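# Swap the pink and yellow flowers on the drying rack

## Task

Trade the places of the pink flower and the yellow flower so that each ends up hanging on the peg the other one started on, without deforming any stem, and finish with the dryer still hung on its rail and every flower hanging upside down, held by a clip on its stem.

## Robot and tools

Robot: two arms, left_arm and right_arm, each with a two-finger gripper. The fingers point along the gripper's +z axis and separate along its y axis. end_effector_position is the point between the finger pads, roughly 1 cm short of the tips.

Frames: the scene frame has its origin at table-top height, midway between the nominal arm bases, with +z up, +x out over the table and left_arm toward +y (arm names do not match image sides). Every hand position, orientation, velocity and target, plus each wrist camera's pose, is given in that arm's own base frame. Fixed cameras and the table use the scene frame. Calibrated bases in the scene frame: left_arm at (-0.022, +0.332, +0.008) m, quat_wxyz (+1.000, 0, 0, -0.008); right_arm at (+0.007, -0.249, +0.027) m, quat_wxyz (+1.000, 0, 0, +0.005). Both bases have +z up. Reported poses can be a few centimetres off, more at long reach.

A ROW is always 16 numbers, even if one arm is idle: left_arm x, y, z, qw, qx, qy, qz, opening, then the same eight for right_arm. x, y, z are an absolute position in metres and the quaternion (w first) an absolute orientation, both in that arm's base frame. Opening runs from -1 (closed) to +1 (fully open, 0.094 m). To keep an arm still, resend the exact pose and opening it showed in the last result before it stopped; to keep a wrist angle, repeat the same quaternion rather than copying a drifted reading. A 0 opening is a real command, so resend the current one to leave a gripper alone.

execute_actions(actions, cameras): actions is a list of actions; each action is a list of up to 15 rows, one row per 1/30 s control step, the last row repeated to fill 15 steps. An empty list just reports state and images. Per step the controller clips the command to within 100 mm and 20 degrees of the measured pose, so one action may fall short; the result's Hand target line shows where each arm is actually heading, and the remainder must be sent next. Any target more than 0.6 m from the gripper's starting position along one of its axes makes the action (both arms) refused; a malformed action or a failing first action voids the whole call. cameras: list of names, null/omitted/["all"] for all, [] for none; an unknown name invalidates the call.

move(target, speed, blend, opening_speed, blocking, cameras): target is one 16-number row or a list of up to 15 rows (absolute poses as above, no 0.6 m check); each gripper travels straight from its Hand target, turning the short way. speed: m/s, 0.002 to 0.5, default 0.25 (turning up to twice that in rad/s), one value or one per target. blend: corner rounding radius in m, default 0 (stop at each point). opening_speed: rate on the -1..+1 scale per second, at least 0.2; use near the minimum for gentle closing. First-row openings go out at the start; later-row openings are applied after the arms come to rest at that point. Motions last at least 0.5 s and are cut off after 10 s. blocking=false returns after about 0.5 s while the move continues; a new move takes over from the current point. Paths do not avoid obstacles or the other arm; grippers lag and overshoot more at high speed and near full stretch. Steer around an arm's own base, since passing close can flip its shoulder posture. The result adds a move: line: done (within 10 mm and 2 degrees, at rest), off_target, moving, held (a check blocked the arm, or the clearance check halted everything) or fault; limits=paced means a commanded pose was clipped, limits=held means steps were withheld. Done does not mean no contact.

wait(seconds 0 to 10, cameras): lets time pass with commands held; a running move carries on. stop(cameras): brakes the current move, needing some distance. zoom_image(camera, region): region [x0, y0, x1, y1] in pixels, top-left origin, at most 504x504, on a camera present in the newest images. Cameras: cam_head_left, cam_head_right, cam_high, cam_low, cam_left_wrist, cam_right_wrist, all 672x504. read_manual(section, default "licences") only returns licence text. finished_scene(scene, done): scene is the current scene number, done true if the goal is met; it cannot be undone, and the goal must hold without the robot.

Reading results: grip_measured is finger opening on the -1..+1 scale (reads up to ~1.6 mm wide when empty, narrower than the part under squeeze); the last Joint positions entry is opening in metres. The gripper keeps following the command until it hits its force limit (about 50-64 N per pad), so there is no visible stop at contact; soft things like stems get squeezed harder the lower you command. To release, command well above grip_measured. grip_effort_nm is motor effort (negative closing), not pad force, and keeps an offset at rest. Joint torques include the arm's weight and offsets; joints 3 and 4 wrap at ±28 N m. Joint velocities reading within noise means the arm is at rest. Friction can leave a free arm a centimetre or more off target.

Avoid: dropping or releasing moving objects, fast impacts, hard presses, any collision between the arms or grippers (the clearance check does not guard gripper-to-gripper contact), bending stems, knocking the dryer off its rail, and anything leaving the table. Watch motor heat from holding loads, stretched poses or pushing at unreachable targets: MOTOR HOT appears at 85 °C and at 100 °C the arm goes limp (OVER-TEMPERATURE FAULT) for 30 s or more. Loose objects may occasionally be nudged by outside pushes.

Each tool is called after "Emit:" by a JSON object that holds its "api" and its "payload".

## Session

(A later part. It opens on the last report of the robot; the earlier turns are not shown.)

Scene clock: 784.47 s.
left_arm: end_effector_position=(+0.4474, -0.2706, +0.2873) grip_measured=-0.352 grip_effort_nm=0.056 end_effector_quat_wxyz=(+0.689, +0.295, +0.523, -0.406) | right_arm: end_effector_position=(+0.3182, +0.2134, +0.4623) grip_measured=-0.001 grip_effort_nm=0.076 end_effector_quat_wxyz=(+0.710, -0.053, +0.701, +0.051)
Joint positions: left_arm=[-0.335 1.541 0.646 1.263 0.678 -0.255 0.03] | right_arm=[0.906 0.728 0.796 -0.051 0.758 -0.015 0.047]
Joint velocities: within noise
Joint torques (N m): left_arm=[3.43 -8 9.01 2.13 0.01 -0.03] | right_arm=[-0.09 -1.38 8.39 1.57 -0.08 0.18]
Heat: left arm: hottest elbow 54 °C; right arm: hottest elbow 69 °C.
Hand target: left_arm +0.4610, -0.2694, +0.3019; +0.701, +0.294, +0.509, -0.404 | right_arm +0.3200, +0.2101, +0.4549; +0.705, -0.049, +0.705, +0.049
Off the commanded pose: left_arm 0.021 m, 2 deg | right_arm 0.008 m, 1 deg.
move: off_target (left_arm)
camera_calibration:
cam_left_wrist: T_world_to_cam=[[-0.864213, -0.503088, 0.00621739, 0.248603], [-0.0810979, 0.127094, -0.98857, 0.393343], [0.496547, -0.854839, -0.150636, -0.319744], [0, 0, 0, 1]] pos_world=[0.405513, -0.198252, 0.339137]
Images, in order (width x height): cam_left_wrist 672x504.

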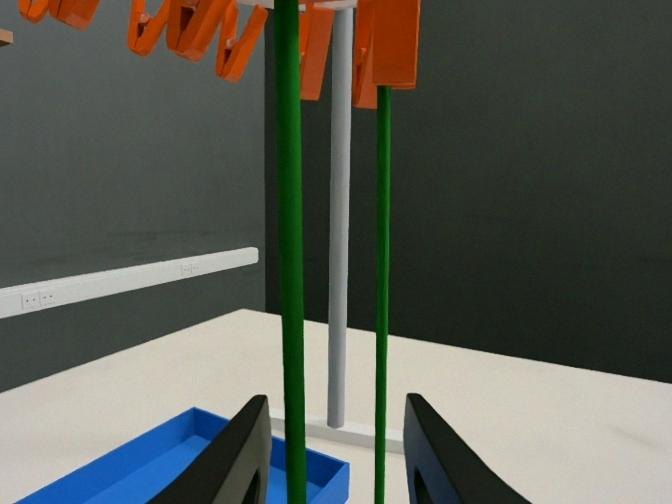

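Emit:
{"api": "move", "payload": {"target": [[0.4480, -0.2340, 0.300, 0.7006, 0.2939, 0.5090, -0.4045, -0.35, 0.3200, 0.2100, 0.455, 0.7053, -0.0493, 0.7053, 0.0493, 0.0],[0.4030, -0.1580, 0.290, 0.7006, 0.2939, 0.5090, -0.4045, -0.35, 0.3200, 0.2100, 0.455, 0.7053, -0.0493, 0.7053, 0.0493, 0.0]], "speed": [0.03, 0.06], "blend": [0.01, 0], "cameras": ["cam_left_wrist", "cam_right_wrist"]}}

Scene clock: 792.10 s.
left_arm: end_effector_position=(+0.4062, -0.1626, +0.2814) grip_measured=-0.352 grip_effort_nm=0.051 end_effector_quat_wxyz=(+0.692, +0.292, +0.518, -0.408) | right_arm: end_effector_position=(+0.3182, +0.2134, +0.4623) grip_measured=-0.001 grip_effort_nm=0.076 end_effector_quat_wxyz=(+0.710, -0.053, +0.701, +0.051)
Joint positions: left_arm=[-0.061 1.464 0.477 1.493 0.922 -0.435 0.03] | right_arm=[0.906 0.728 0.796 -0.051 0.758 -0.015 0.047]
Joint velocities: within noise
Joint torques (N m): left_arm=[3.37 -8.18 4.97 2.22 -0.1 -0.05] | right_arm=[-0.26 -1.08 8.42 1.57 -0.08 0.19]
Heat: left arm: hottest elbow 54 °C; right arm: hottest elbow 68 °C.
Hand target: left_arm +0.4031, -0.1581, +0.2898; +0.701, +0.294, +0.509, -0.404 | right_arm +0.3200, +0.2101, +0.4549; +0.705, -0.049, +0.705, +0.049
Off the commanded pose: left_arm 0.010 m, 1 deg | right_arm 0.008 m, 1 deg.
move: done
camera_calibration:
cam_left_wrist: T_world_to_cam=[[-0.863982, -0.503475, 0.00697007, 0.267027], [-0.0752027, 0.115339, -0.990475, 0.3667], [0.497876, -0.856277, -0.137513, -0.212311], [0, 0, 0, 1]] pos_world=[0.363988, -0.0896498, 0.332151]
cam_right_wrist: T_world_to_cam=[[0.152138, -0.988274, 0.0129753, 0.155379], [-0.398072, -0.0732861, -0.914422, 0.606213], [0.904651, 0.133953, -0.404554, -0.0425838], [0, 0, 0, 1]] pos_world=[0.256201, 0.203688, 0.535091]
Images, in order (width x height): cam_left_wrist 672x504, cam_right_wrist 672x504.

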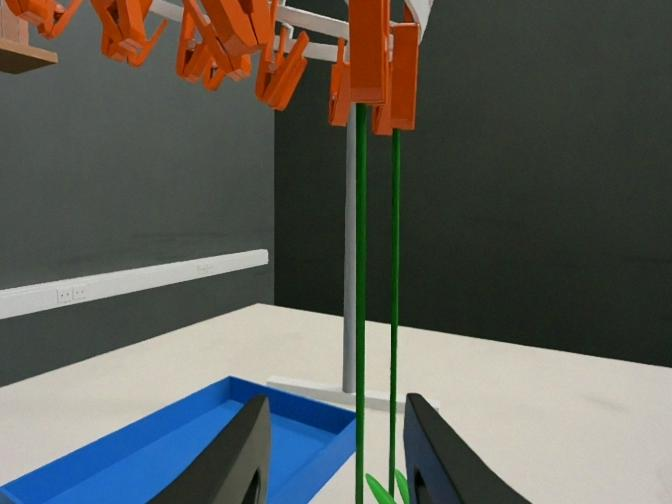

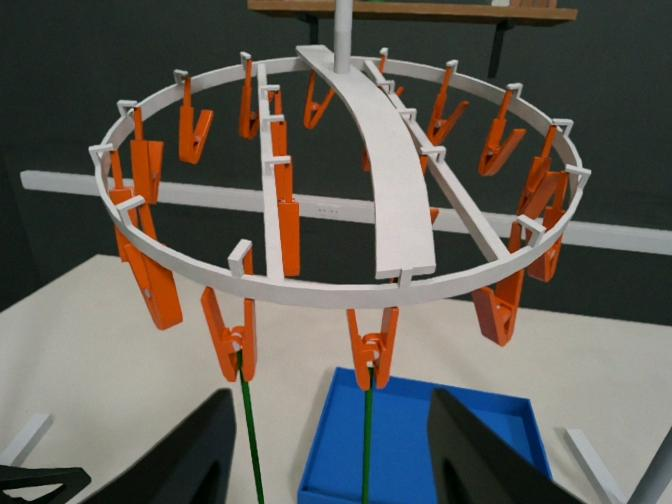

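Emit:
{"api": "move", "payload": {"target": [[0.3500, -0.2300, 0.278, 0.7427, 0.2276, 0.5495, -0.3076, -0.35, 0.3200, 0.2100, 0.458, 0.7053, -0.0493, 0.7053, 0.0493, 0.0],[0.3300, -0.3580, 0.272, 0.8027, 0.0531, 0.5900, -0.0722, -0.25, 0.3200, 0.2100, 0.458, 0.7053, -0.0493, 0.7053, 0.0493, 0.0]], "speed": 0.08, "blend": [0.03, 0], "opening_speed": 0.5, "cameras": ["cam_left_wrist", "cam_right_wrist"]}}

Scene clock: 826.67 s.
left_arm: end_effector_position=(+0.3284, -0.3456, +0.2603) grip_measured=-0.253 grip_effort_nm=0.051 end_effector_quat_wxyz=(+0.795, +0.063, +0.600, -0.062) | right_arm: end_effector_position=(+0.3182, +0.2135, +0.4608) grip_measured=-0.001 grip_effort_nm=0.066 end_effector_quat_wxyz=(+0.708, -0.055, +0.703, +0.049)
Joint positions: left_arm=[-1.086 1.572 0.548 1.452 -0.857 0.36 0.035] | right_arm=[0.906 0.728 0.796 -0.059 0.758 -0.015 0.047]
Joint velocities: within noise
Joint torques (N m): left_arm=[1.79 -7.3 7.72 2.4 0.12 0.17] | right_arm=[-0.26 -1.2 8.99 1.54 -0.07 0.19]
Heat: left arm: hottest elbow 52 °C; right arm: hottest elbow 66 °C.
Hand target: left_arm +0.3295, -0.3575, +0.2720; +0.802, +0.053, +0.590, -0.072 | right_arm +0.3200, +0.2101, +0.4579; +0.705, -0.049, +0.705, +0.049
Off the commanded pose: left_arm 0.017 m, 2 deg | right_arm 0.005 m, 1 deg.
move: off_target (left_arm); target 2's new opening was sent with left_arm's hand 0.017 m and 2 deg from that target
camera_calibration:
cam_left_wrist: T_world_to_cam=[[-0.165243, -0.985494, -0.038692, -0.276329], [-0.149306, 0.0637757, -0.986732, 0.3666], [0.974886, -0.157274, -0.157679, -0.243029], [0, 0, 0, 1]] pos_world=[0.246, -0.333923, 0.312724]
cam_right_wrist: T_world_to_cam=[[0.152584, -0.988128, 0.0179324, 0.153017], [-0.402126, -0.0786496, -0.9122, 0.606313], [0.902781, 0.131976, -0.409352, -0.0399496], [0, 0, 0, 1]] pos_world=[0.256532, 0.204159, 0.533982]
Images, in order (width x height): cam_left_wrist 672x504, cam_right_wrist 672x504.

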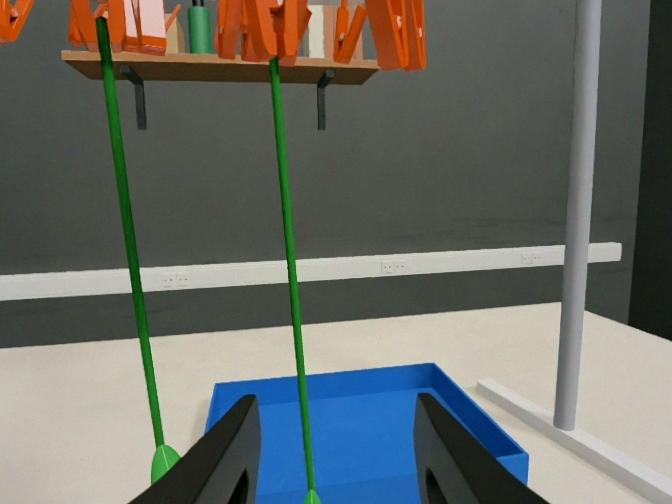

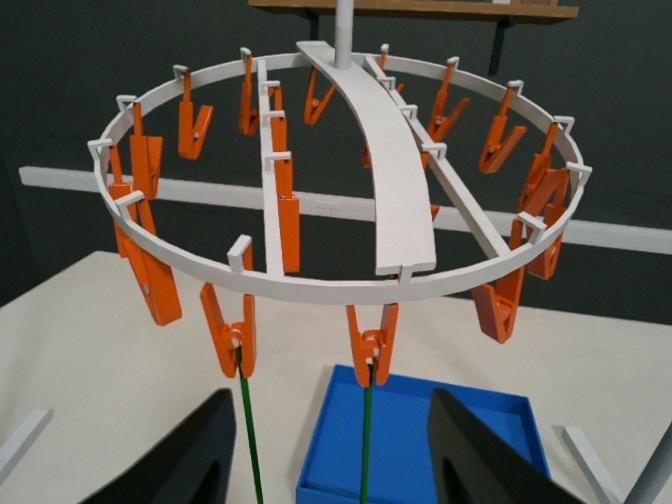

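Emit:
{"api": "move", "payload": {"target": [0.3600, -0.3540, 0.285, 0.8059, 0, 0.5920, 0, -0.25, 0.3200, 0.2100, 0.458, 0.7053, -0.0493, 0.7053, 0.0493, 0.0], "speed": 0.06, "cameras": ["cam_left_wrist"]}}

Scene clock: 836.17 s.
left_arm: end_effector_position=(+0.3506, -0.3494, +0.2740) grip_measured=-0.252 grip_effort_nm=0.056 end_effector_quat_wxyz=(+0.799, +0.017, +0.600, +0.002) | right_arm: end_effector_position=(+0.3182, +0.2135, +0.4607) grip_measured=-0.001 grip_effort_nm=0.066 end_effector_quat_wxyz=(+0.708, -0.055, +0.703, +0.049)
Joint positions: left_arm=[-1.076 1.63 0.658 1.498 -0.985 0.483 0.035] | right_arm=[0.906 0.728 0.796 -0.059 0.758 -0.015 0.047]
Joint velocities: within noise
Joint torques (N m): left_arm=[3.43 -8.29 8.01 2.19 0.18 0.14] | right_arm=[-0.21 -1.14 8.91 1.57 -0.09 0.18]
Heat: left arm: hottest elbow 52 °C; right arm: hottest elbow 65 °C.
Hand target: left_arm +0.3595, -0.3534, +0.2849; +0.806, +0.000, +0.592, +0.000 | right_arm +0.3200, +0.2101, +0.4579; +0.705, -0.049, +0.705, +0.049
Off the commanded pose: left_arm 0.015 m, 2 deg | right_arm 0.005 m, 1 deg.
move: off_target (left_arm)
camera_calibration:
cam_left_wrist: T_world_to_cam=[[-0.00893662, -0.999077, -0.0420183, -0.334526], [-0.151088, 0.0428866, -0.98759, 0.377272], [0.98848, -0.00247726, -0.151332, -0.215456], [0, 0, 0, 1]] pos_world=[0.266986, -0.350931, 0.325928]
Images, in order (width x height): cam_left_wrist 672x504.

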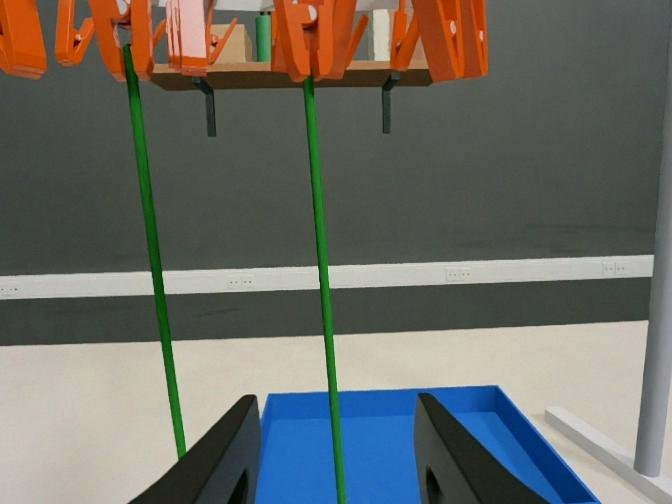

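Emit:
{"api": "move", "payload": {"target": [0.4500, -0.3465, 0.288, 0.8059, 0, 0.5920, 0, -0.25, 0.3200, 0.2100, 0.458, 0.7053, -0.0493, 0.7053, 0.0493, 0.0], "speed": 0.05, "cameras": ["cam_left_wrist"]}}

Scene clock: 843.00 s.
left_arm: end_effector_position=(+0.4378, -0.3399, +0.2790) grip_measured=-0.252 grip_effort_nm=0.051 end_effector_quat_wxyz=(+0.802, +0.011, +0.597, +0.006) | right_arm: end_effector_position=(+0.3182, +0.2135, +0.4607) grip_measured=-0.001 grip_effort_nm=0.066 end_effector_quat_wxyz=(+0.708, -0.055, +0.703, +0.049)
Joint positions: left_arm=[-0.89 1.683 0.777 1.344 -0.829 0.358 0.035] | right_arm=[0.906 0.728 0.796 -0.059 0.758 -0.015 0.047]
Joint velocities: within noise
Joint torques (N m): left_arm=[3.31 -9.64 8.79 1.14 0.33 -0.06] | right_arm=[-0.21 -1.38 8.99 1.58 -0.08 0.18]
Heat: left arm: hottest elbow 52 °C; right arm: hottest elbow 65 °C.
Hand target: left_arm +0.4493, -0.3459, +0.2880; +0.806, +0.000, +0.592, +0.000 | right_arm +0.3200, +0.2101, +0.4579; +0.705, -0.049, +0.705, +0.049
Off the commanded pose: left_arm 0.017 m, 2 deg | right_arm 0.005 m, 1 deg.
move: off_target (left_arm)
camera_calibration:
cam_left_wrist: T_world_to_cam=[[0.00454519, -0.999328, -0.0363846, -0.33166], [-0.143434, 0.0353573, -0.989028, 0.389409], [0.989649, 0.0097141, -0.143177, -0.299578], [0, 0, 0, 1]] pos_world=[0.353839, -0.342295, 0.330177]
Images, in order (width x height): cam_left_wrist 672x504.

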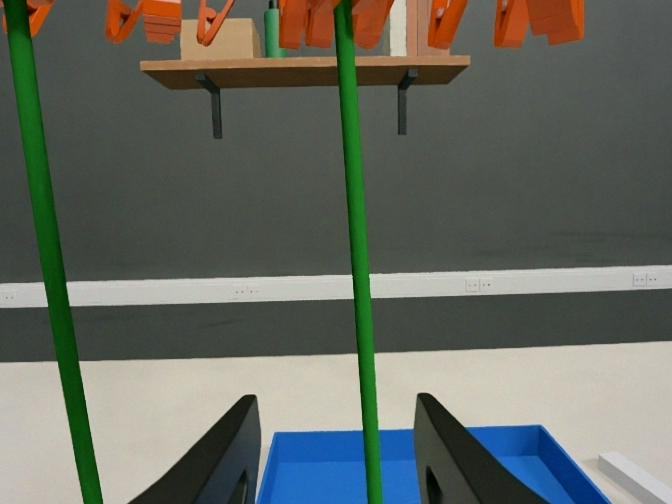

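Emit:
{"api": "move", "payload": {"target": [[0.4600, -0.3560, 0.289, 0.8059, 0, 0.5920, 0, -0.25, 0.3200, 0.2100, 0.458, 0.7053, -0.0493, 0.7053, 0.0493, 0.0],[0.4820, -0.3560, 0.291, 0.8059, 0, 0.5920, 0, -0.25, 0.3200, 0.2100, 0.458, 0.7053, -0.0493, 0.7053, 0.0493, 0.0]], "speed": 0.04, "blend": [0.005,0], "cameras": ["cam_left_wrist"]}}

Scene clock: 847.43 s.
left_arm: end_effector_position=(+0.4690, -0.3501, +0.2813) grip_measured=-0.252 grip_effort_nm=0.046 end_effector_quat_wxyz=(+0.802, +0.011, +0.598, +0.005) | right_arm: end_effector_position=(+0.3182, +0.2135, +0.4607) grip_measured=-0.001 grip_effort_nm=0.071 end_effector_quat_wxyz=(+0.708, -0.055, +0.703, +0.049)
Joint positions: left_arm=[-0.852 1.727 0.858 1.287 -0.794 0.333 0.035] | right_arm=[0.906 0.728 0.796 -0.059 0.758 -0.015 0.047]
Joint velocities: within noise
Joint torques (N m): left_arm=[3.31 -10.52 9.2 1.26 0.32 -0.07] | right_arm=[-0.26 -1.38 8.96 1.61 -0.08 0.18]
Heat: left arm: hottest elbow 52 °C; right arm: hottest elbow 65 °C.
Hand target: left_arm +0.4812, -0.3553, +0.2909; +0.806, +0.000, +0.592, +0.000 | right_arm +0.3200, +0.2101, +0.4579; +0.705, -0.049, +0.705, +0.049
Off the commanded pose: left_arm 0.017 m, 2 deg | right_arm 0.005 m, 1 deg.
move: off_target (left_arm)
camera_calibration:
cam_left_wrist: T_world_to_cam=[[0.00401067, -0.999322, -0.0366016, -0.341569], [-0.14483, 0.0356355, -0.988815, 0.39722], [0.989448, 0.00926682, -0.144589, -0.329639], [0, 0, 0, 1]] pos_world=[0.38506, -0.352438, 0.332613]
Images, in order (width x height): cam_left_wrist 672x504.

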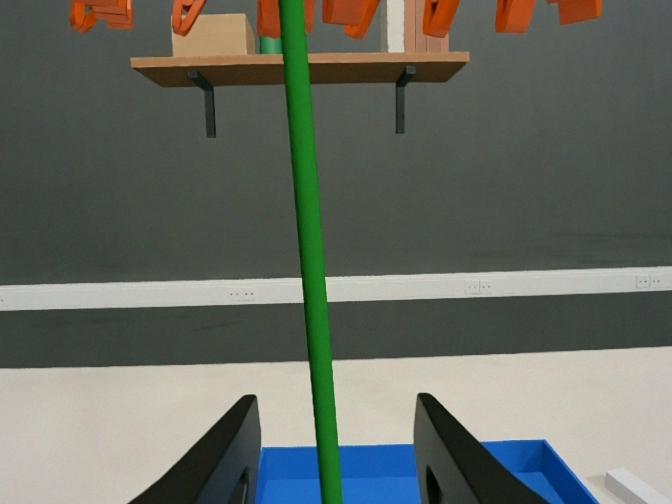

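Emit:
{"api": "move", "payload": {"target": [0.4820, -0.3540, 0.291, 0.8055, -0.0246, 0.5917, -0.0181, -0.4, 0.3200, 0.2100, 0.458, 0.7053, -0.0493, 0.7053, 0.0493, 0.0], "speed": 0.03, "opening_speed": 0.3, "cameras": ["cam_left_wrist"]}}

Scene clock: 858.20 s.
left_arm: end_effector_position=(+0.4696, -0.3485, +0.2792) grip_measured=-0.398 grip_effort_nm=-0.125 end_effector_quat_wxyz=(+0.800, -0.008, +0.600, -0.011) | right_arm: end_effector_position=(+0.3182, +0.2135, +0.4607) grip_measured=-0.001 grip_effort_nm=0.071 end_effector_quat_wxyz=(+0.708, -0.055, +0.703, +0.049)
Joint positions: left_arm=[-0.852 1.73 0.859 1.287 -0.807 0.281 0.028] | right_arm=[0.906 0.728 0.796 -0.059 0.758 -0.015 0.047]
Joint velocities: within noise
Joint torques (N m): left_arm=[3.19 -10.46 9.33 1.58 0.11 -0.05] | right_arm=[-0.26 -1.26 9.02 1.51 -0.08 0.19]
Heat: left arm: hottest elbow 55 °C; right arm: hottest elbow 64 °C.
Hand target: left_arm +0.4812, -0.3533, +0.2909; +0.806, -0.024, +0.592, -0.018 | right_arm +0.3200, +0.2101, +0.4579; +0.705, -0.049, +0.705, +0.049
Off the commanded pose: left_arm 0.018 m, 2 deg | right_arm 0.005 m, 1 deg.
move: off_target (left_arm)
camera_calibration:
cam_left_wrist: T_world_to_cam=[[0.000810718, -0.999895, 0.0144979, -0.353041], [-0.150646, -0.0144545, -0.988482, 0.380404], [0.988587, -0.00138266, -0.150642, -0.332187], [0, 0, 0, 1]] pos_world=[0.385989, -0.347965, 0.3311]
Images, in order (width x height): cam_left_wrist 672x504.

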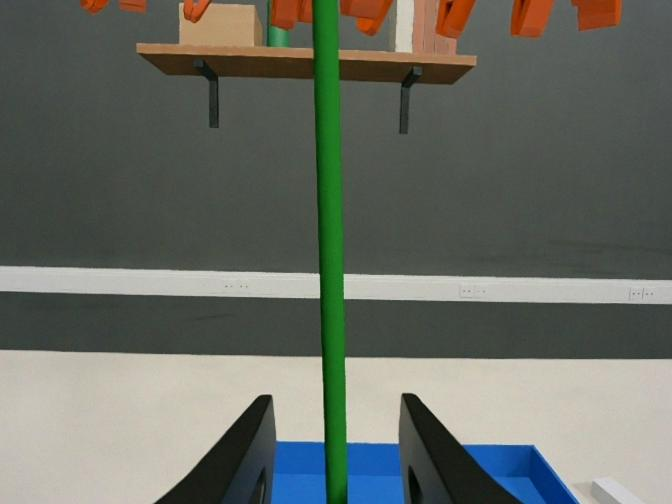

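Emit:
{"api": "move", "payload": {"target": [0.4820, -0.3540, 0.291, 0.8055, -0.0246, 0.5917, -0.0181, -0.97, 0.3200, 0.2100, 0.458, 0.7053, -0.0493, 0.7053, 0.0493, 0.0], "speed": 0.03, "opening_speed": 0.2, "cameras": ["cam_left_wrist", "cam_right_wrist"]}}

Scene clock: 867.87 s.
left_arm: end_effector_position=(+0.4696, -0.3485, +0.2790) grip_measured=-0.949 grip_effort_nm=-1.018 end_effector_quat_wxyz=(+0.800, -0.009, +0.600, -0.011) | right_arm: end_effector_position=(+0.3182, +0.2135, +0.4607) grip_measured=-0.001 grip_effort_nm=0.071 end_effector_quat_wxyz=(+0.708, -0.055, +0.703, +0.049)
Joint positions: left_arm=[-0.852 1.73 0.859 1.287 -0.807 0.28 0.002] | right_arm=[0.906 0.728 0.796 -0.059 0.758 -0.015 0.047]
Joint velocities: within noise
Joint torques (N m): left_arm=[3.25 -10.52 9.33 1.57 0.11 -0.05] | right_arm=[-0.32 -1.26 8.99 1.54 -0.07 0.17]
Heat: left arm: hottest elbow 56 °C; right arm: hottest elbow 64 °C.
Hand target: left_arm +0.4812, -0.3533, +0.2908; +0.806, -0.024, +0.592, -0.018 | right_arm +0.3200, +0.2101, +0.4579; +0.705, -0.049, +0.705, +0.049
Off the commanded pose: left_arm 0.018 m, 2 deg | right_arm 0.005 m, 1 deg.
move: off_target (left_arm)
camera_calibration:
cam_left_wrist: T_world_to_cam=[[0.000739014, -0.999875, 0.0157771, -0.353335], [-0.15101, -0.0157078, -0.988407, 0.379899], [0.988532, -0.00165206, -0.151003, -0.332231], [0, 0, 0, 1]] pos_world=[0.386051, -0.347872, 0.330901]
cam_right_wrist: T_world_to_cam=[[0.152588, -0.988122, 0.018193, 0.152897], [-0.402341, -0.0789233, -0.912082, 0.606317], [0.902684, 0.131853, -0.409605, -0.0398079], [0, 0, 0, 1]] pos_world=[0.25655, 0.204182, 0.533923]
Images, in order (width x height): cam_left_wrist 672x504, cam_right_wrist 672x504.

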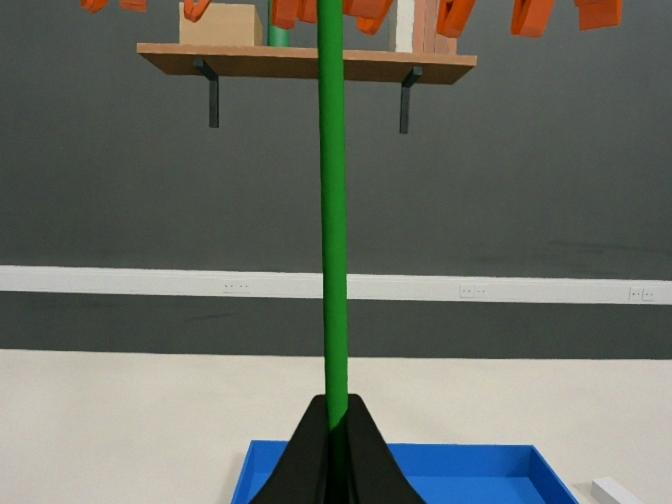

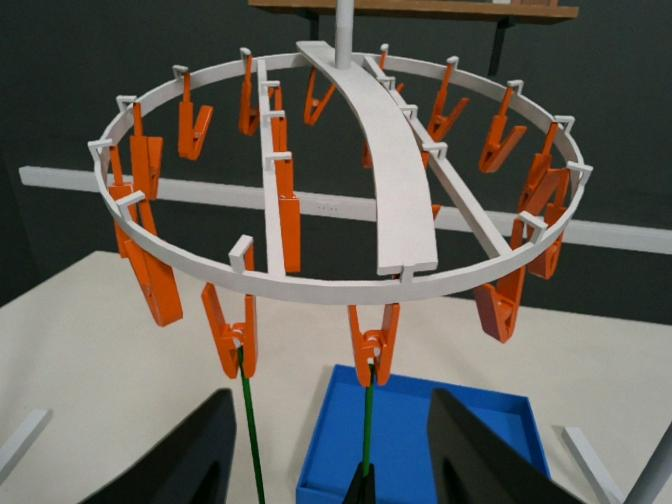

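Emit:
{"api": "move", "payload": {"target": [0.4820, -0.3540, 0.291, 0.8055, -0.0246, 0.5917, -0.0181, -0.97, 0.3780, 0.2130, 0.452, 0.7053, -0.0493, 0.7053, 0.0493, 0.2], "speed": 0.05, "opening_speed": 0.5, "cameras": ["cam_right_wrist"]}}

Scene clock: 887.20 s.
left_arm: end_effector_position=(+0.4696, -0.3485, +0.2790) grip_measured=-0.951 grip_effort_nm=-1.062 end_effector_quat_wxyz=(+0.800, -0.009, +0.600, -0.011) | right_arm: end_effector_position=(+0.3729, +0.2138, +0.4304) grip_measured=+0.199 grip_effort_nm=0.071 end_effector_quat_wxyz=(+0.693, -0.067, +0.717, +0.037)
Joint positions: left_arm=[-0.852 1.73 0.859 1.287 -0.807 0.28 0.002] | right_arm=[0.751 0.846 0.796 0.006 0.603 -0.015 0.056]
Joint velocities: within noise
Joint torques (N m): left_arm=[3.19 -10.52 9.32 1.57 0.11 -0.05] | right_arm=[-0.26 -2.43 11.81 2.56 -0.06 0.19]
Heat: left arm: hottest elbow 59 °C; right arm: hottest elbow 64 °C.
Hand target: left_arm +0.4812, -0.3533, +0.2908; +0.806, -0.024, +0.592, -0.018 | right_arm +0.3771, +0.2125, +0.4517; +0.705, -0.049, +0.705, +0.049
Off the commanded pose: left_arm 0.018 m, 2 deg | right_arm 0.022 m, 3 deg.
move: off_target (left_arm, right_arm)
camera_calibration:
cam_right_wrist: T_world_to_cam=[[0.153498, -0.986941, 0.0488491, 0.131678], [-0.436204, -0.112034, -0.892846, 0.61206], [0.886659, 0.115742, -0.447705, -0.0758011], [0, 0, 0, 1]] pos_world=[0.313981, 0.207303, 0.506107]
Images, in order (width x height): cam_right_wrist 672x504.

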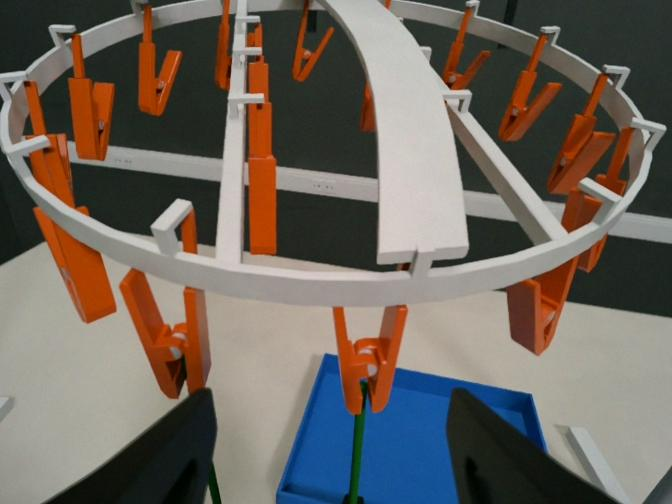

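Emit:
{"api": "move", "payload": {"target": [0.4820, -0.3540, 0.291, 0.8055, -0.0246, 0.5917, -0.0181, -0.97, 0.4180, 0.2140, 0.443, 0.7176, -0.0485, 0.6930, 0.0502, 0.2], "speed": 0.03, "cameras": ["cam_right_wrist", "cam_low"]}}

Emit:
{"api": "zoom_image", "payload": {"camera": "cam_low", "region": [270, 120, 390, 230]}}

Scene clock: 899.77 s.
left_arm: end_effector_position=(+0.4696, -0.3485, +0.2790) grip_measured=-0.951 grip_effort_nm=-1.062 end_effector_quat_wxyz=(+0.800, -0.009, +0.600, -0.012) | right_arm: end_effector_position=(+0.4111, +0.2145, +0.4192) grip_measured=+0.199 grip_effort_nm=0.071 end_effector_quat_wxyz=(+0.704, -0.059, +0.707, +0.046)
Joint positions: left_arm=[-0.852 1.73 0.859 1.287 -0.807 0.28 0.002] | right_arm=[0.667 0.943 0.796 0.141 0.519 -0.015 0.056]
Joint velocities: within noise
Joint torques (N m): left_arm=[3.19 -10.52 9.35 1.58 0.11 -0.05] | right_arm=[-0.44 -3.9 12.16 2.67 -0.09 0.01]
Heat: left arm: hottest elbow 60 °C; right arm: hottest elbow 66 °C.
Hand target: left_arm +0.4812, -0.3533, +0.2908; +0.806, -0.024, +0.592, -0.018 | right_arm +0.4168, +0.2134, +0.4426; +0.718, -0.049, +0.693, +0.050
Off the commanded pose: left_arm 0.018 m, 2 deg | right_arm 0.025 m, 3 deg.
move: off_target (left_arm, right_arm)
camera_calibration:
cam_right_wrist: T_world_to_cam=[[0.153219, -0.987807, 0.0275777, 0.136217], [-0.412122, -0.0892391, -0.906748, 0.609873], [0.898153, 0.127566, -0.420771, -0.133277], [0, 0, 0, 1]] pos_world=[0.350175, 0.205982, 0.493165]
Images, in order (width x height): cam_low 672x504, cam_right_wrist 672x504.

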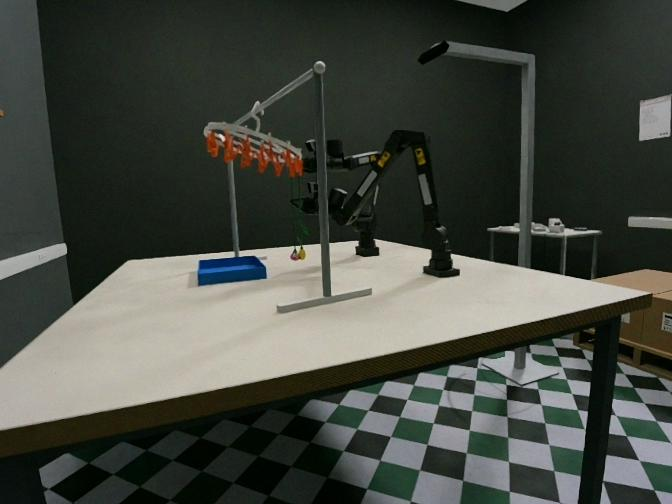

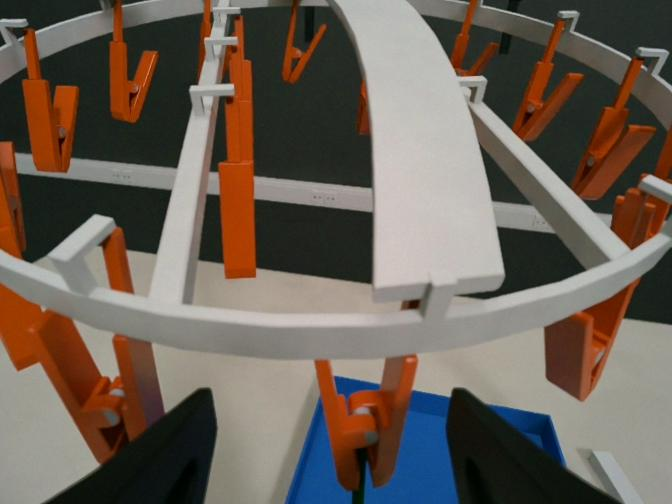

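Scaled by 4.200 from the camera's 672x504 image, which has a finer 960x720 frame.

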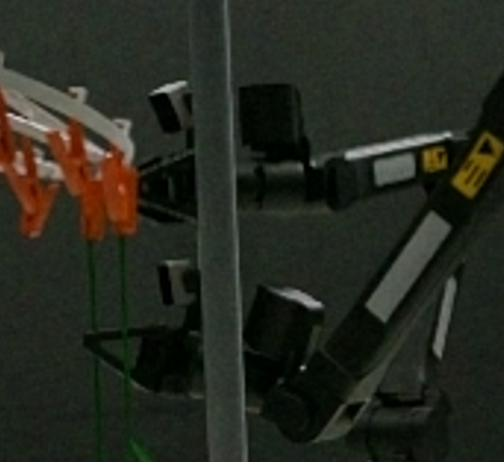

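Emit:
{"api": "move", "payload": {"target": [0.4820, -0.3540, 0.291, 0.8055, -0.0246, 0.5917, -0.0181, -0.97, 0.4350, 0.2050, 0.437, 0.7176, -0.0485, 0.6930, 0.0502, 0.2], "speed": 0.03, "cameras": ["cam_right_wrist"]}}

Scene clock: 906.03 s.
left_arm: end_effector_position=(+0.4696, -0.3485, +0.2790) grip_measured=-0.951 grip_effort_nm=-1.062 end_effector_quat_wxyz=(+0.800, -0.009, +0.600, -0.012) | right_arm: end_effector_position=(+0.4275, +0.2054, +0.4132) grip_measured=+0.199 grip_effort_nm=0.071 end_effector_quat_wxyz=(+0.703, -0.059, +0.707, +0.045)
Joint positions: left_arm=[-0.852 1.73 0.859 1.287 -0.807 0.28 0.002] | right_arm=[0.612 0.97 0.796 0.167 0.464 -0.015 0.056]
Joint velocities: within noise
Joint torques (N m): left_arm=[3.19 -10.46 9.32 1.57 0.11 -0.05] | right_arm=[-0.32 -4.19 12.18 2.61 -0.09 0.01]
Heat: left arm: hottest elbow 60 °C; right arm: hottest elbow 67 °C.
Hand target: left_arm +0.4812, -0.3533, +0.2908; +0.806, -0.024, +0.592, -0.018 | right_arm +0.4338, +0.2045, +0.4366; +0.718, -0.049, +0.693, +0.050
Off the commanded pose: left_arm 0.018 m, 2 deg | right_arm 0.025 m, 3 deg.
move: off_target (left_arm, right_arm)
camera_calibration:
cam_right_wrist: T_world_to_cam=[[0.152864, -0.987862, 0.0275897, 0.125024], [-0.412922, -0.0892107, -0.906387, 0.610556], [0.897846, 0.127162, -0.421547, -0.148841], [0, 0, 0, 1]] pos_world=[0.366636, 0.196902, 0.487208]
Images, in order (width x height): cam_right_wrist 672x504.

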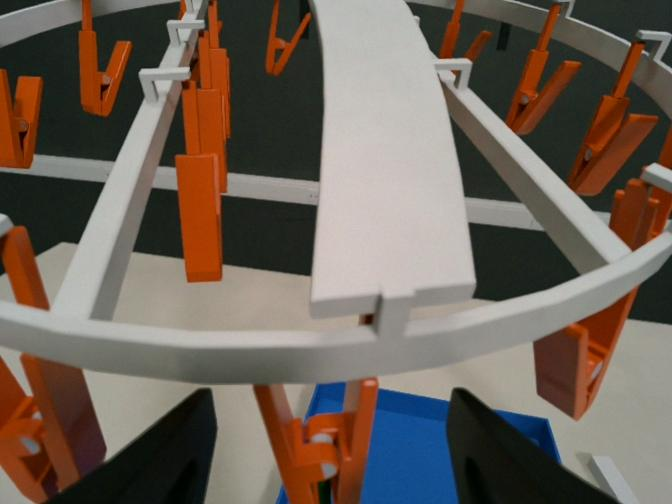

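Emit:
{"api": "move", "payload": {"target": [0.4820, -0.3540, 0.291, 0.8055, -0.0246, 0.5917, -0.0181, -0.97, 0.4400, 0.2085, 0.434, 0.7176, -0.0485, 0.6930, 0.0502, 0.1], "speed": 0.03, "opening_speed": 0.3, "cameras": ["cam_right_wrist"]}}

Scene clock: 910.43 s.
left_arm: end_effector_position=(+0.4696, -0.3485, +0.2790) grip_measured=-0.951 grip_effort_nm=-1.067 end_effector_quat_wxyz=(+0.800, -0.009, +0.600, -0.012) | right_arm: end_effector_position=(+0.4321, +0.2086, +0.4076) grip_measured=+0.101 grip_effort_nm=-0.071 end_effector_quat_wxyz=(+0.702, -0.060, +0.709, +0.044)
Joint positions: left_arm=[-0.852 1.73 0.859 1.287 -0.807 0.28 0.002] | right_arm=[0.612 0.99 0.796 0.182 0.464 -0.015 0.052]
Joint velocities: within noise
Joint torques (N m): left_arm=[3.25 -10.46 9.32 1.57 0.12 -0.05] | right_arm=[-0.26 -4.54 12.34 2.74 -0.08 0.02]
Heat: left arm: hottest elbow 60 °C; right arm: hottest elbow 67 °C.
Hand target: left_arm +0.4812, -0.3533, +0.2908; +0.806, -0.024, +0.592, -0.018 | right_arm +0.4386, +0.2079, +0.4335; +0.717, -0.049, +0.693, +0.050
Off the commanded pose: left_arm 0.018 m, 2 deg | right_arm 0.028 m, 3 deg.
move: off_target (left_arm, right_arm)
camera_calibration:
cam_right_wrist: T_world_to_cam=[[0.152981, -0.98778, 0.0297824, 0.126736], [-0.416597, -0.0917895, -0.904445, 0.609033], [0.896127, 0.125955, -0.425549, -0.153178], [0, 0, 0, 1]] pos_world=[0.3716, 0.200384, 0.481878]
Images, in order (width x height): cam_right_wrist 672x504.

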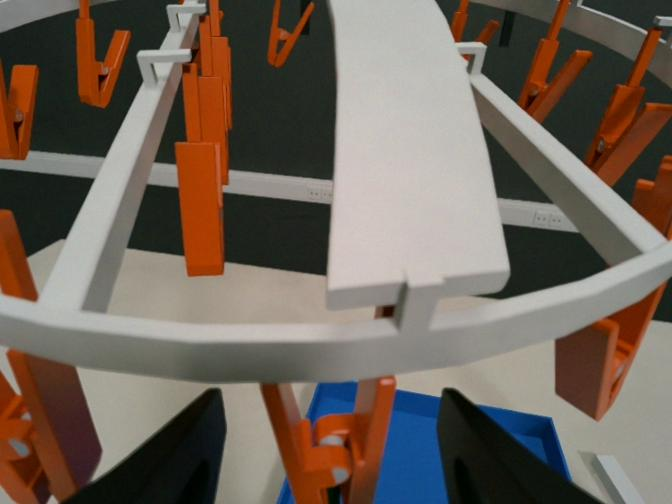

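Emit:
{"api": "move", "payload": {"target": [[0.4820, -0.3540, 0.291, 0.8055, -0.0246, 0.5917, -0.0181, -0.97, 0.4430, 0.2090, 0.431, 0.7176, -0.0485, 0.6930, 0.0502, 0.1],[0.4820, -0.3540, 0.291, 0.8055, -0.0246, 0.5917, -0.0181, -0.97, 0.4430, 0.2090, 0.431, 0.7176, -0.0485, 0.6930, 0.0502, -0.25]], "speed": 0.03, "opening_speed": 0.3, "cameras": ["cam_right_wrist"]}}

Scene clock: 915.60 s.
left_arm: end_effector_position=(+0.4696, -0.3485, +0.2790) grip_measured=-0.951 grip_effort_nm=-1.062 end_effector_quat_wxyz=(+0.800, -0.009, +0.600, -0.012) | right_arm: end_effector_position=(+0.4349, +0.2093, +0.4062) grip_measured=-0.248 grip_effort_nm=-0.076 end_effector_quat_wxyz=(+0.703, -0.059, +0.708, +0.045)
Joint positions: left_arm=[-0.852 1.73 0.859 1.287 -0.807 0.28 0.002] | right_arm=[0.608 1 0.796 0.195 0.46 -0.015 0.035]
Joint velocities: within noise
Joint torques (N m): left_arm=[3.14 -10.52 9.31 1.57 0.11 -0.05] | right_arm=[-0.21 -4.72 12.29 2.69 -0.08 0.02]
Heat: left arm: hottest elbow 60 °C; right arm: hottest elbow 68 °C.
Hand target: left_arm +0.4812, -0.3533, +0.2908; +0.806, -0.024, +0.592, -0.018 | right_arm +0.4418, +0.2084, +0.4305; +0.718, -0.049, +0.693, +0.050
Off the commanded pose: left_arm 0.018 m, 2 deg | right_arm 0.026 m, 3 deg.
move: off_target (left_arm, right_arm); target 2's new opening was sent with right_arm's hand 0.026 m and 3 deg from that target
camera_calibration:
cam_right_wrist: T_world_to_cam=[[0.153285, -0.987774, 0.0284009, 0.127458], [-0.414321, -0.0903345, -0.905637, 0.608138], [0.89713, 0.127054, -0.423102, -0.158062], [0, 0, 0, 1]] pos_world=[0.374228, 0.200918, 0.480256]
Images, in order (width x height): cam_right_wrist 672x504.

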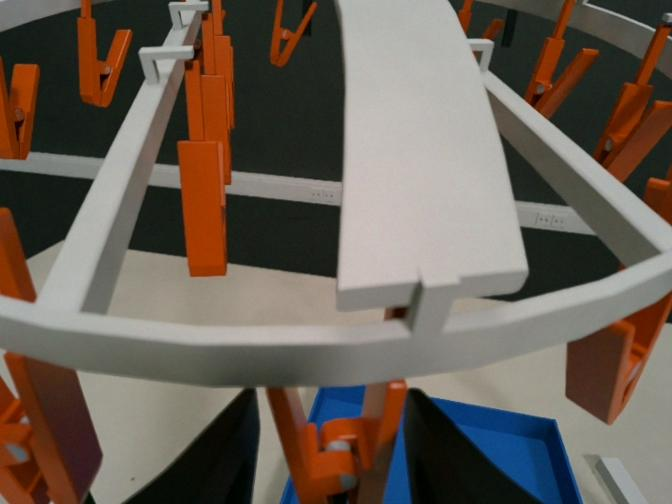

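Emit:
{"api": "move", "payload": {"target": [0.4820, -0.3540, 0.291, 0.8055, -0.0246, 0.5917, -0.0181, -0.97, 0.4430, 0.2080, 0.431, 0.7176, -0.0485, 0.6930, 0.0502, -0.62], "speed": 0.03, "opening_speed": 0.25, "cameras": ["cam_right_wrist", "cam_left_wrist", "cam_low"]}}

Emit:
{"api": "zoom_image", "payload": {"camera": "cam_low", "region": [270, 120, 390, 230]}}

Scene clock: 920.03 s.
left_arm: end_effector_position=(+0.4697, -0.3486, +0.2786) grip_measured=-0.951 grip_effort_nm=-1.062 end_effector_quat_wxyz=(+0.800, -0.008, +0.600, -0.011) | right_arm: end_effector_position=(+0.4354, +0.2086, +0.4062) grip_measured=-0.570 grip_effort_nm=-0.999 end_effector_quat_wxyz=(+0.703, -0.059, +0.707, +0.045)
Joint positions: left_arm=[-0.852 1.731 0.859 1.287 -0.807 0.28 0.002] | right_arm=[0.606 1 0.796 0.195 0.458 -0.015 0.02]
Joint velocities: within noise
Joint torques (N m): left_arm=[3.19 -10.52 9.32 1.58 0.11 -0.05] | right_arm=[-0.09 -4.84 12.18 2.59 -0.1 0.02]
Heat: left arm: hottest elbow 60 °C; right arm: hottest elbow 69 °C.
Hand target: left_arm +0.4812, -0.3533, +0.2908; +0.806, -0.024, +0.592, -0.018 | right_arm +0.4418, +0.2075, +0.4305; +0.718, -0.049, +0.693, +0.050
Off the commanded pose: left_arm 0.018 m, 2 deg | right_arm 0.026 m, 3 deg.
move: off_target (left_arm, right_arm)
camera_calibration:
cam_left_wrist: T_world_to_cam=[[0.0006405, -0.999879, 0.0155691, -0.35331], [-0.151509, -0.0154864, -0.988335, 0.379785], [0.988456, -0.00172583, -0.1515, -0.33222], [0, 0, 0, 1]] pos_world=[0.386151, -0.347959, 0.330524]
cam_right_wrist: T_world_to_cam=[[0.153277, -0.987781, 0.0282118, 0.126764], [-0.41405, -0.090119, -0.905782, 0.60825], [0.897257, 0.127154, -0.422803, -0.158574], [0, 0, 0, 1]] pos_world=[0.374697, 0.200193, 0.480321]
Images, in order (width x height): cam_low 672x504, cam_left_wrist 672x504, cam_right_wrist 672x504.

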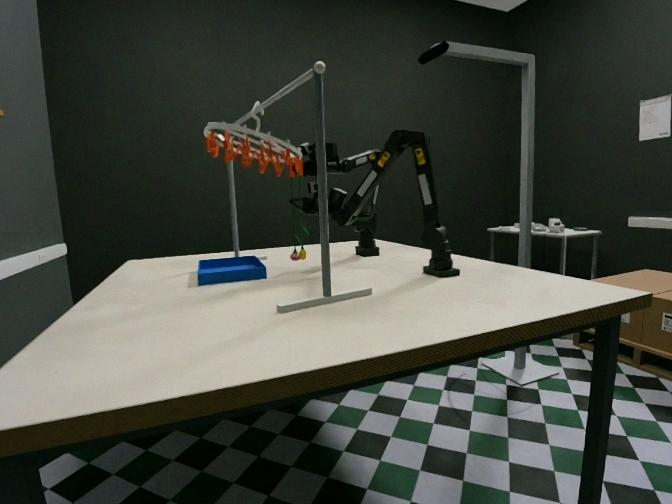

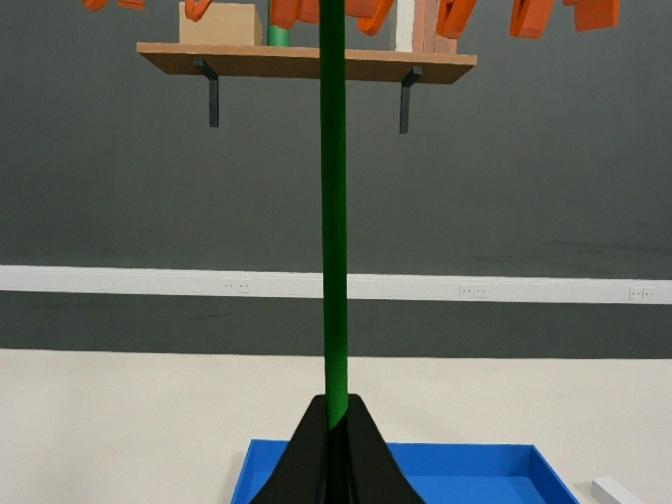

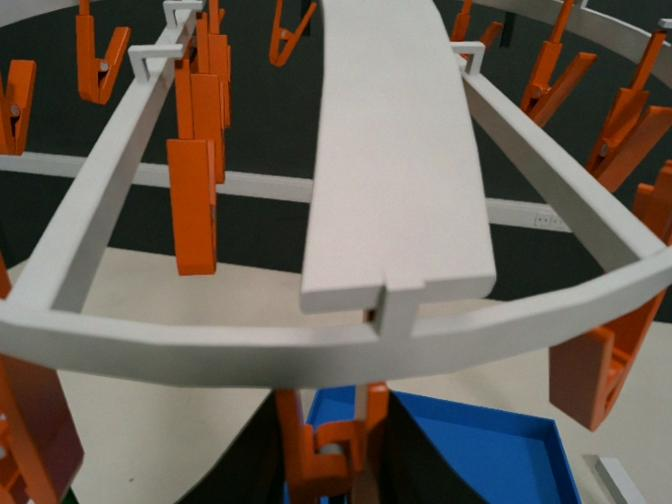

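Scaled by 4.200 from the camera's 672x504 image, which has a finer 960x720 frame.

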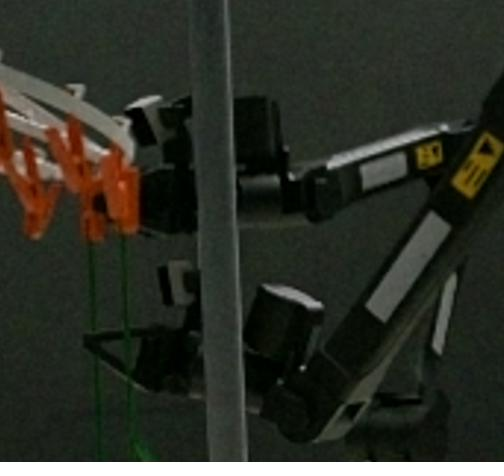

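Emit:
{"api": "move", "payload": {"target": [[0.4810, -0.3540, 0.272, 0.8055, -0.0246, 0.5917, -0.0181, -0.97, 0.4430, 0.2080, 0.431, 0.7176, -0.0485, 0.6930, 0.0502, -0.62],[0.4790, -0.3540, 0.238, 0.8055, -0.0246, 0.5917, -0.0181, -0.97, 0.4430, 0.2080, 0.431, 0.7176, -0.0485, 0.6930, 0.0502, -0.62]], "speed": 0.03, "blend": [0.005, 0], "cameras": ["cam_right_wrist", "cam_left_wrist", "cam_low"]}}

Emit:
{"api": "zoom_image", "payload": {"camera": "cam_low", "region": [270, 120, 390, 230]}}

Scene clock: 926.03 s.
left_arm: end_effector_position=(+0.4729, -0.3516, +0.2365) grip_measured=-0.951 grip_effort_nm=-1.067 end_effector_quat_wxyz=(+0.801, -0.013, +0.598, -0.013) | right_arm: end_effector_position=(+0.4354, +0.2086, +0.4062) grip_measured=-0.572 grip_effort_nm=-1.033 end_effector_quat_wxyz=(+0.703, -0.059, +0.707, +0.045)
Joint positions: left_arm=[-0.852 1.848 0.859 1.416 -0.811 0.28 0.002] | right_arm=[0.606 1 0.796 0.195 0.458 -0.015 0.02]
Joint velocities: within noise
Joint torques (N m): left_arm=[2.9 -10.99 6.89 2.5 0.1 -0.02] | right_arm=[-0.15 -4.84 12.19 2.66 -0.07 0.01]
Heat: left arm: hottest elbow 60 °C; right arm: hottest elbow 69 °C.
Hand target: left_arm +0.4788, -0.3538, +0.2379; +0.805, -0.024, +0.592, -0.018 | right_arm +0.4418, +0.2075, +0.4305; +0.718, -0.049, +0.693, +0.050
Off the commanded pose: left_arm 0.007 m, 2 deg | right_arm 0.026 m, 3 deg.
move: off_target (right_arm)
camera_calibration:
cam_left_wrist: T_world_to_cam=[[0.00398599, -0.999667, 0.0255053, -0.359457], [-0.144893, -0.0258137, -0.989111, 0.332077], [0.989439, 0.000247053, -0.144947, -0.34306], [0, 0, 0, 1]] pos_world=[0.388985, -0.350681, 0.287904]
cam_right_wrist: T_world_to_cam=[[0.153277, -0.987781, 0.0282118, 0.126764], [-0.41405, -0.090119, -0.905782, 0.60825], [0.897257, 0.127154, -0.422803, -0.158574], [0, 0, 0, 1]] pos_world=[0.374697, 0.200193, 0.480321]
Images, in order (width x height): cam_low 672x504, cam_left_wrist 672x504, cam_right_wrist 672x504.

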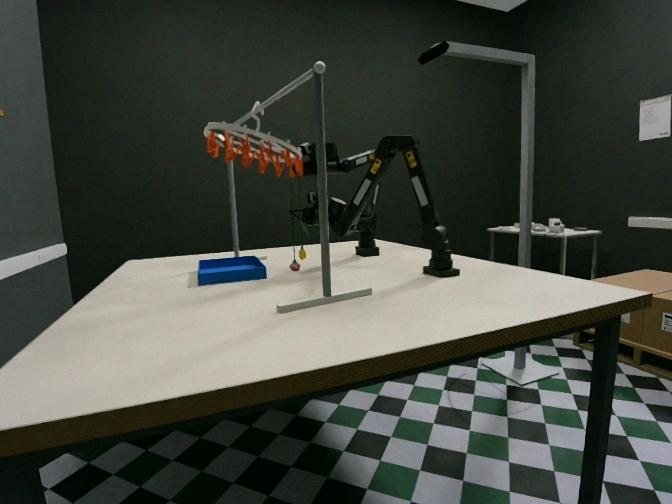

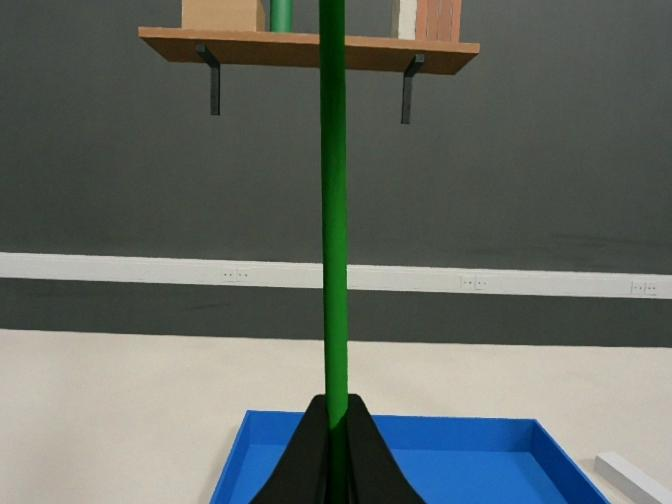

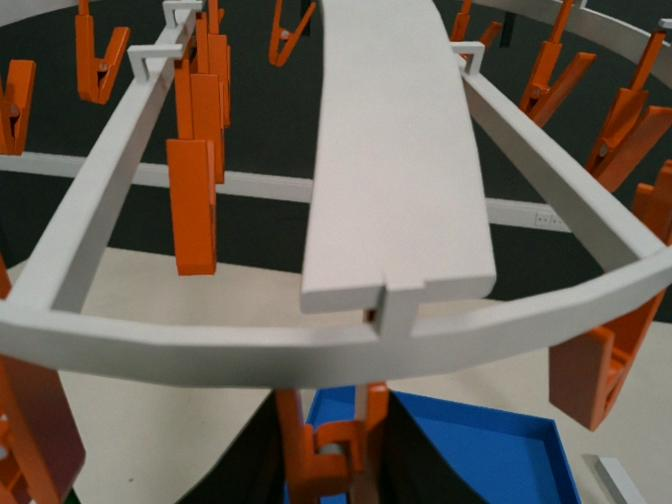

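Scaled by 4.200 from the camera's 672x504 image, which has a finer 960x720 frame.

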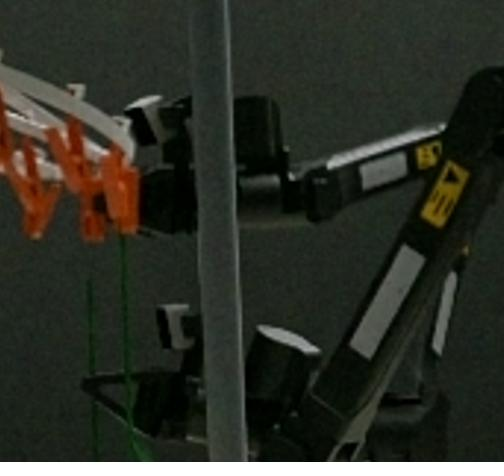

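Emit:
{"api": "move", "payload": {"target": [[0.3700, -0.3560, 0.238, 0.8055, -0.0246, 0.5917, -0.0181, -0.97, 0.4430, 0.2080, 0.431, 0.7176, -0.0485, 0.6930, 0.0502, -0.62],[0.3800, -0.4150, 0.243, 0.8055, -0.0246, 0.5917, -0.0181, -0.97, 0.4430, 0.2080, 0.431, 0.7176, -0.0485, 0.6930, 0.0502, -0.62]], "speed": [0.05, 0.06], "blend": [0.02, 0], "cameras": ["cam_right_wrist", "cam_left_wrist", "cam_high"]}}

Scene clock: 932.33 s.
left_arm: end_effector_position=(+0.3797, -0.4018, +0.2367) grip_measured=-0.952 grip_effort_nm=-1.062 end_effector_quat_wxyz=(+0.796, -0.014, +0.605, -0.010) | right_arm: end_effector_position=(+0.4354, +0.2086, +0.4062) grip_measured=-0.572 grip_effort_nm=-1.033 end_effector_quat_wxyz=(+0.703, -0.059, +0.707, +0.045)
Joint positions: left_arm=[-1.082 1.847 0.836 1.553 -1.026 0.439 0.002] | right_arm=[0.606 1 0.796 0.195 0.458 -0.015 0.02]
Joint velocities: within noise
Joint torques (N m): left_arm=[1.73 -10.7 7.47 1.91 0.19 0.12] | right_arm=[-0.32 -4.84 12.15 2.61 -0.07 0.01]
Heat: left arm: hottest elbow 59 °C; right arm: hottest elbow 70 °C.
Hand target: left_arm +0.3798, -0.4145, +0.2432; +0.800, -0.022, +0.599, -0.020 | right_arm +0.4418, +0.2075, +0.4305; +0.718, -0.049, +0.693, +0.050
Off the commanded pose: left_arm 0.015 m, 2 deg | right_arm 0.026 m, 3 deg.
joint sent to its limit (left arm) — joint 4 (wrist pitch), upper limit. The joint targets still meet the commanded pose.
move: off_target (left_arm, right_arm)
camera_calibration:
cam_left_wrist: T_world_to_cam=[[0.00946256, -0.999683, 0.0233435, -0.410842], [-0.163082, -0.0245748, -0.986306, 0.324164], [0.986567, 0.00552608, -0.163263, -0.243293], [0, 0, 0, 1]] pos_world=[0.296778, -0.401401, 0.289594]
cam_right_wrist: T_world_to_cam=[[0.153277, -0.987781, 0.0282118, 0.126764], [-0.41405, -0.090119, -0.905782, 0.60825], [0.897257, 0.127154, -0.422803, -0.158574], [0, 0, 0, 1]] pos_world=[0.374697, 0.200193, 0.480321]
Images, in order (width x height): cam_high 672x504, cam_left_wrist 672x504, cam_right_wrist 672x504.

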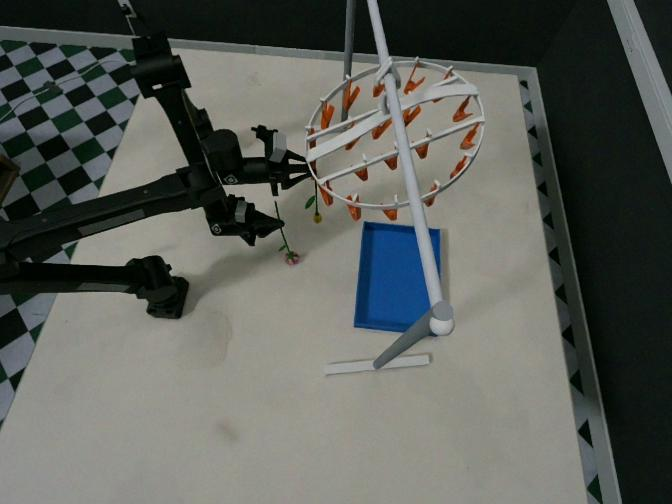

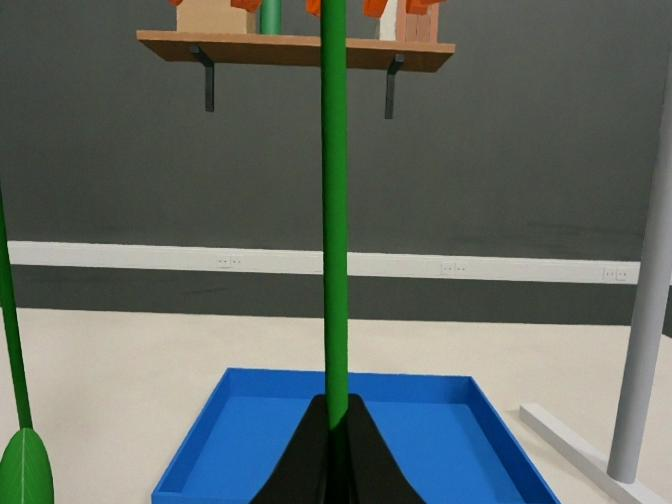

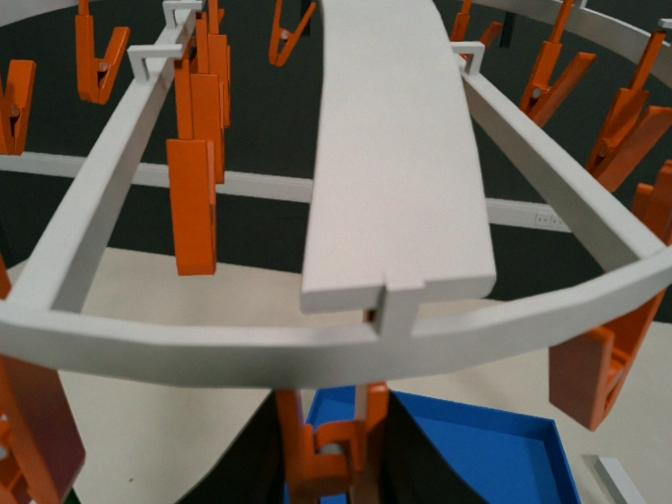

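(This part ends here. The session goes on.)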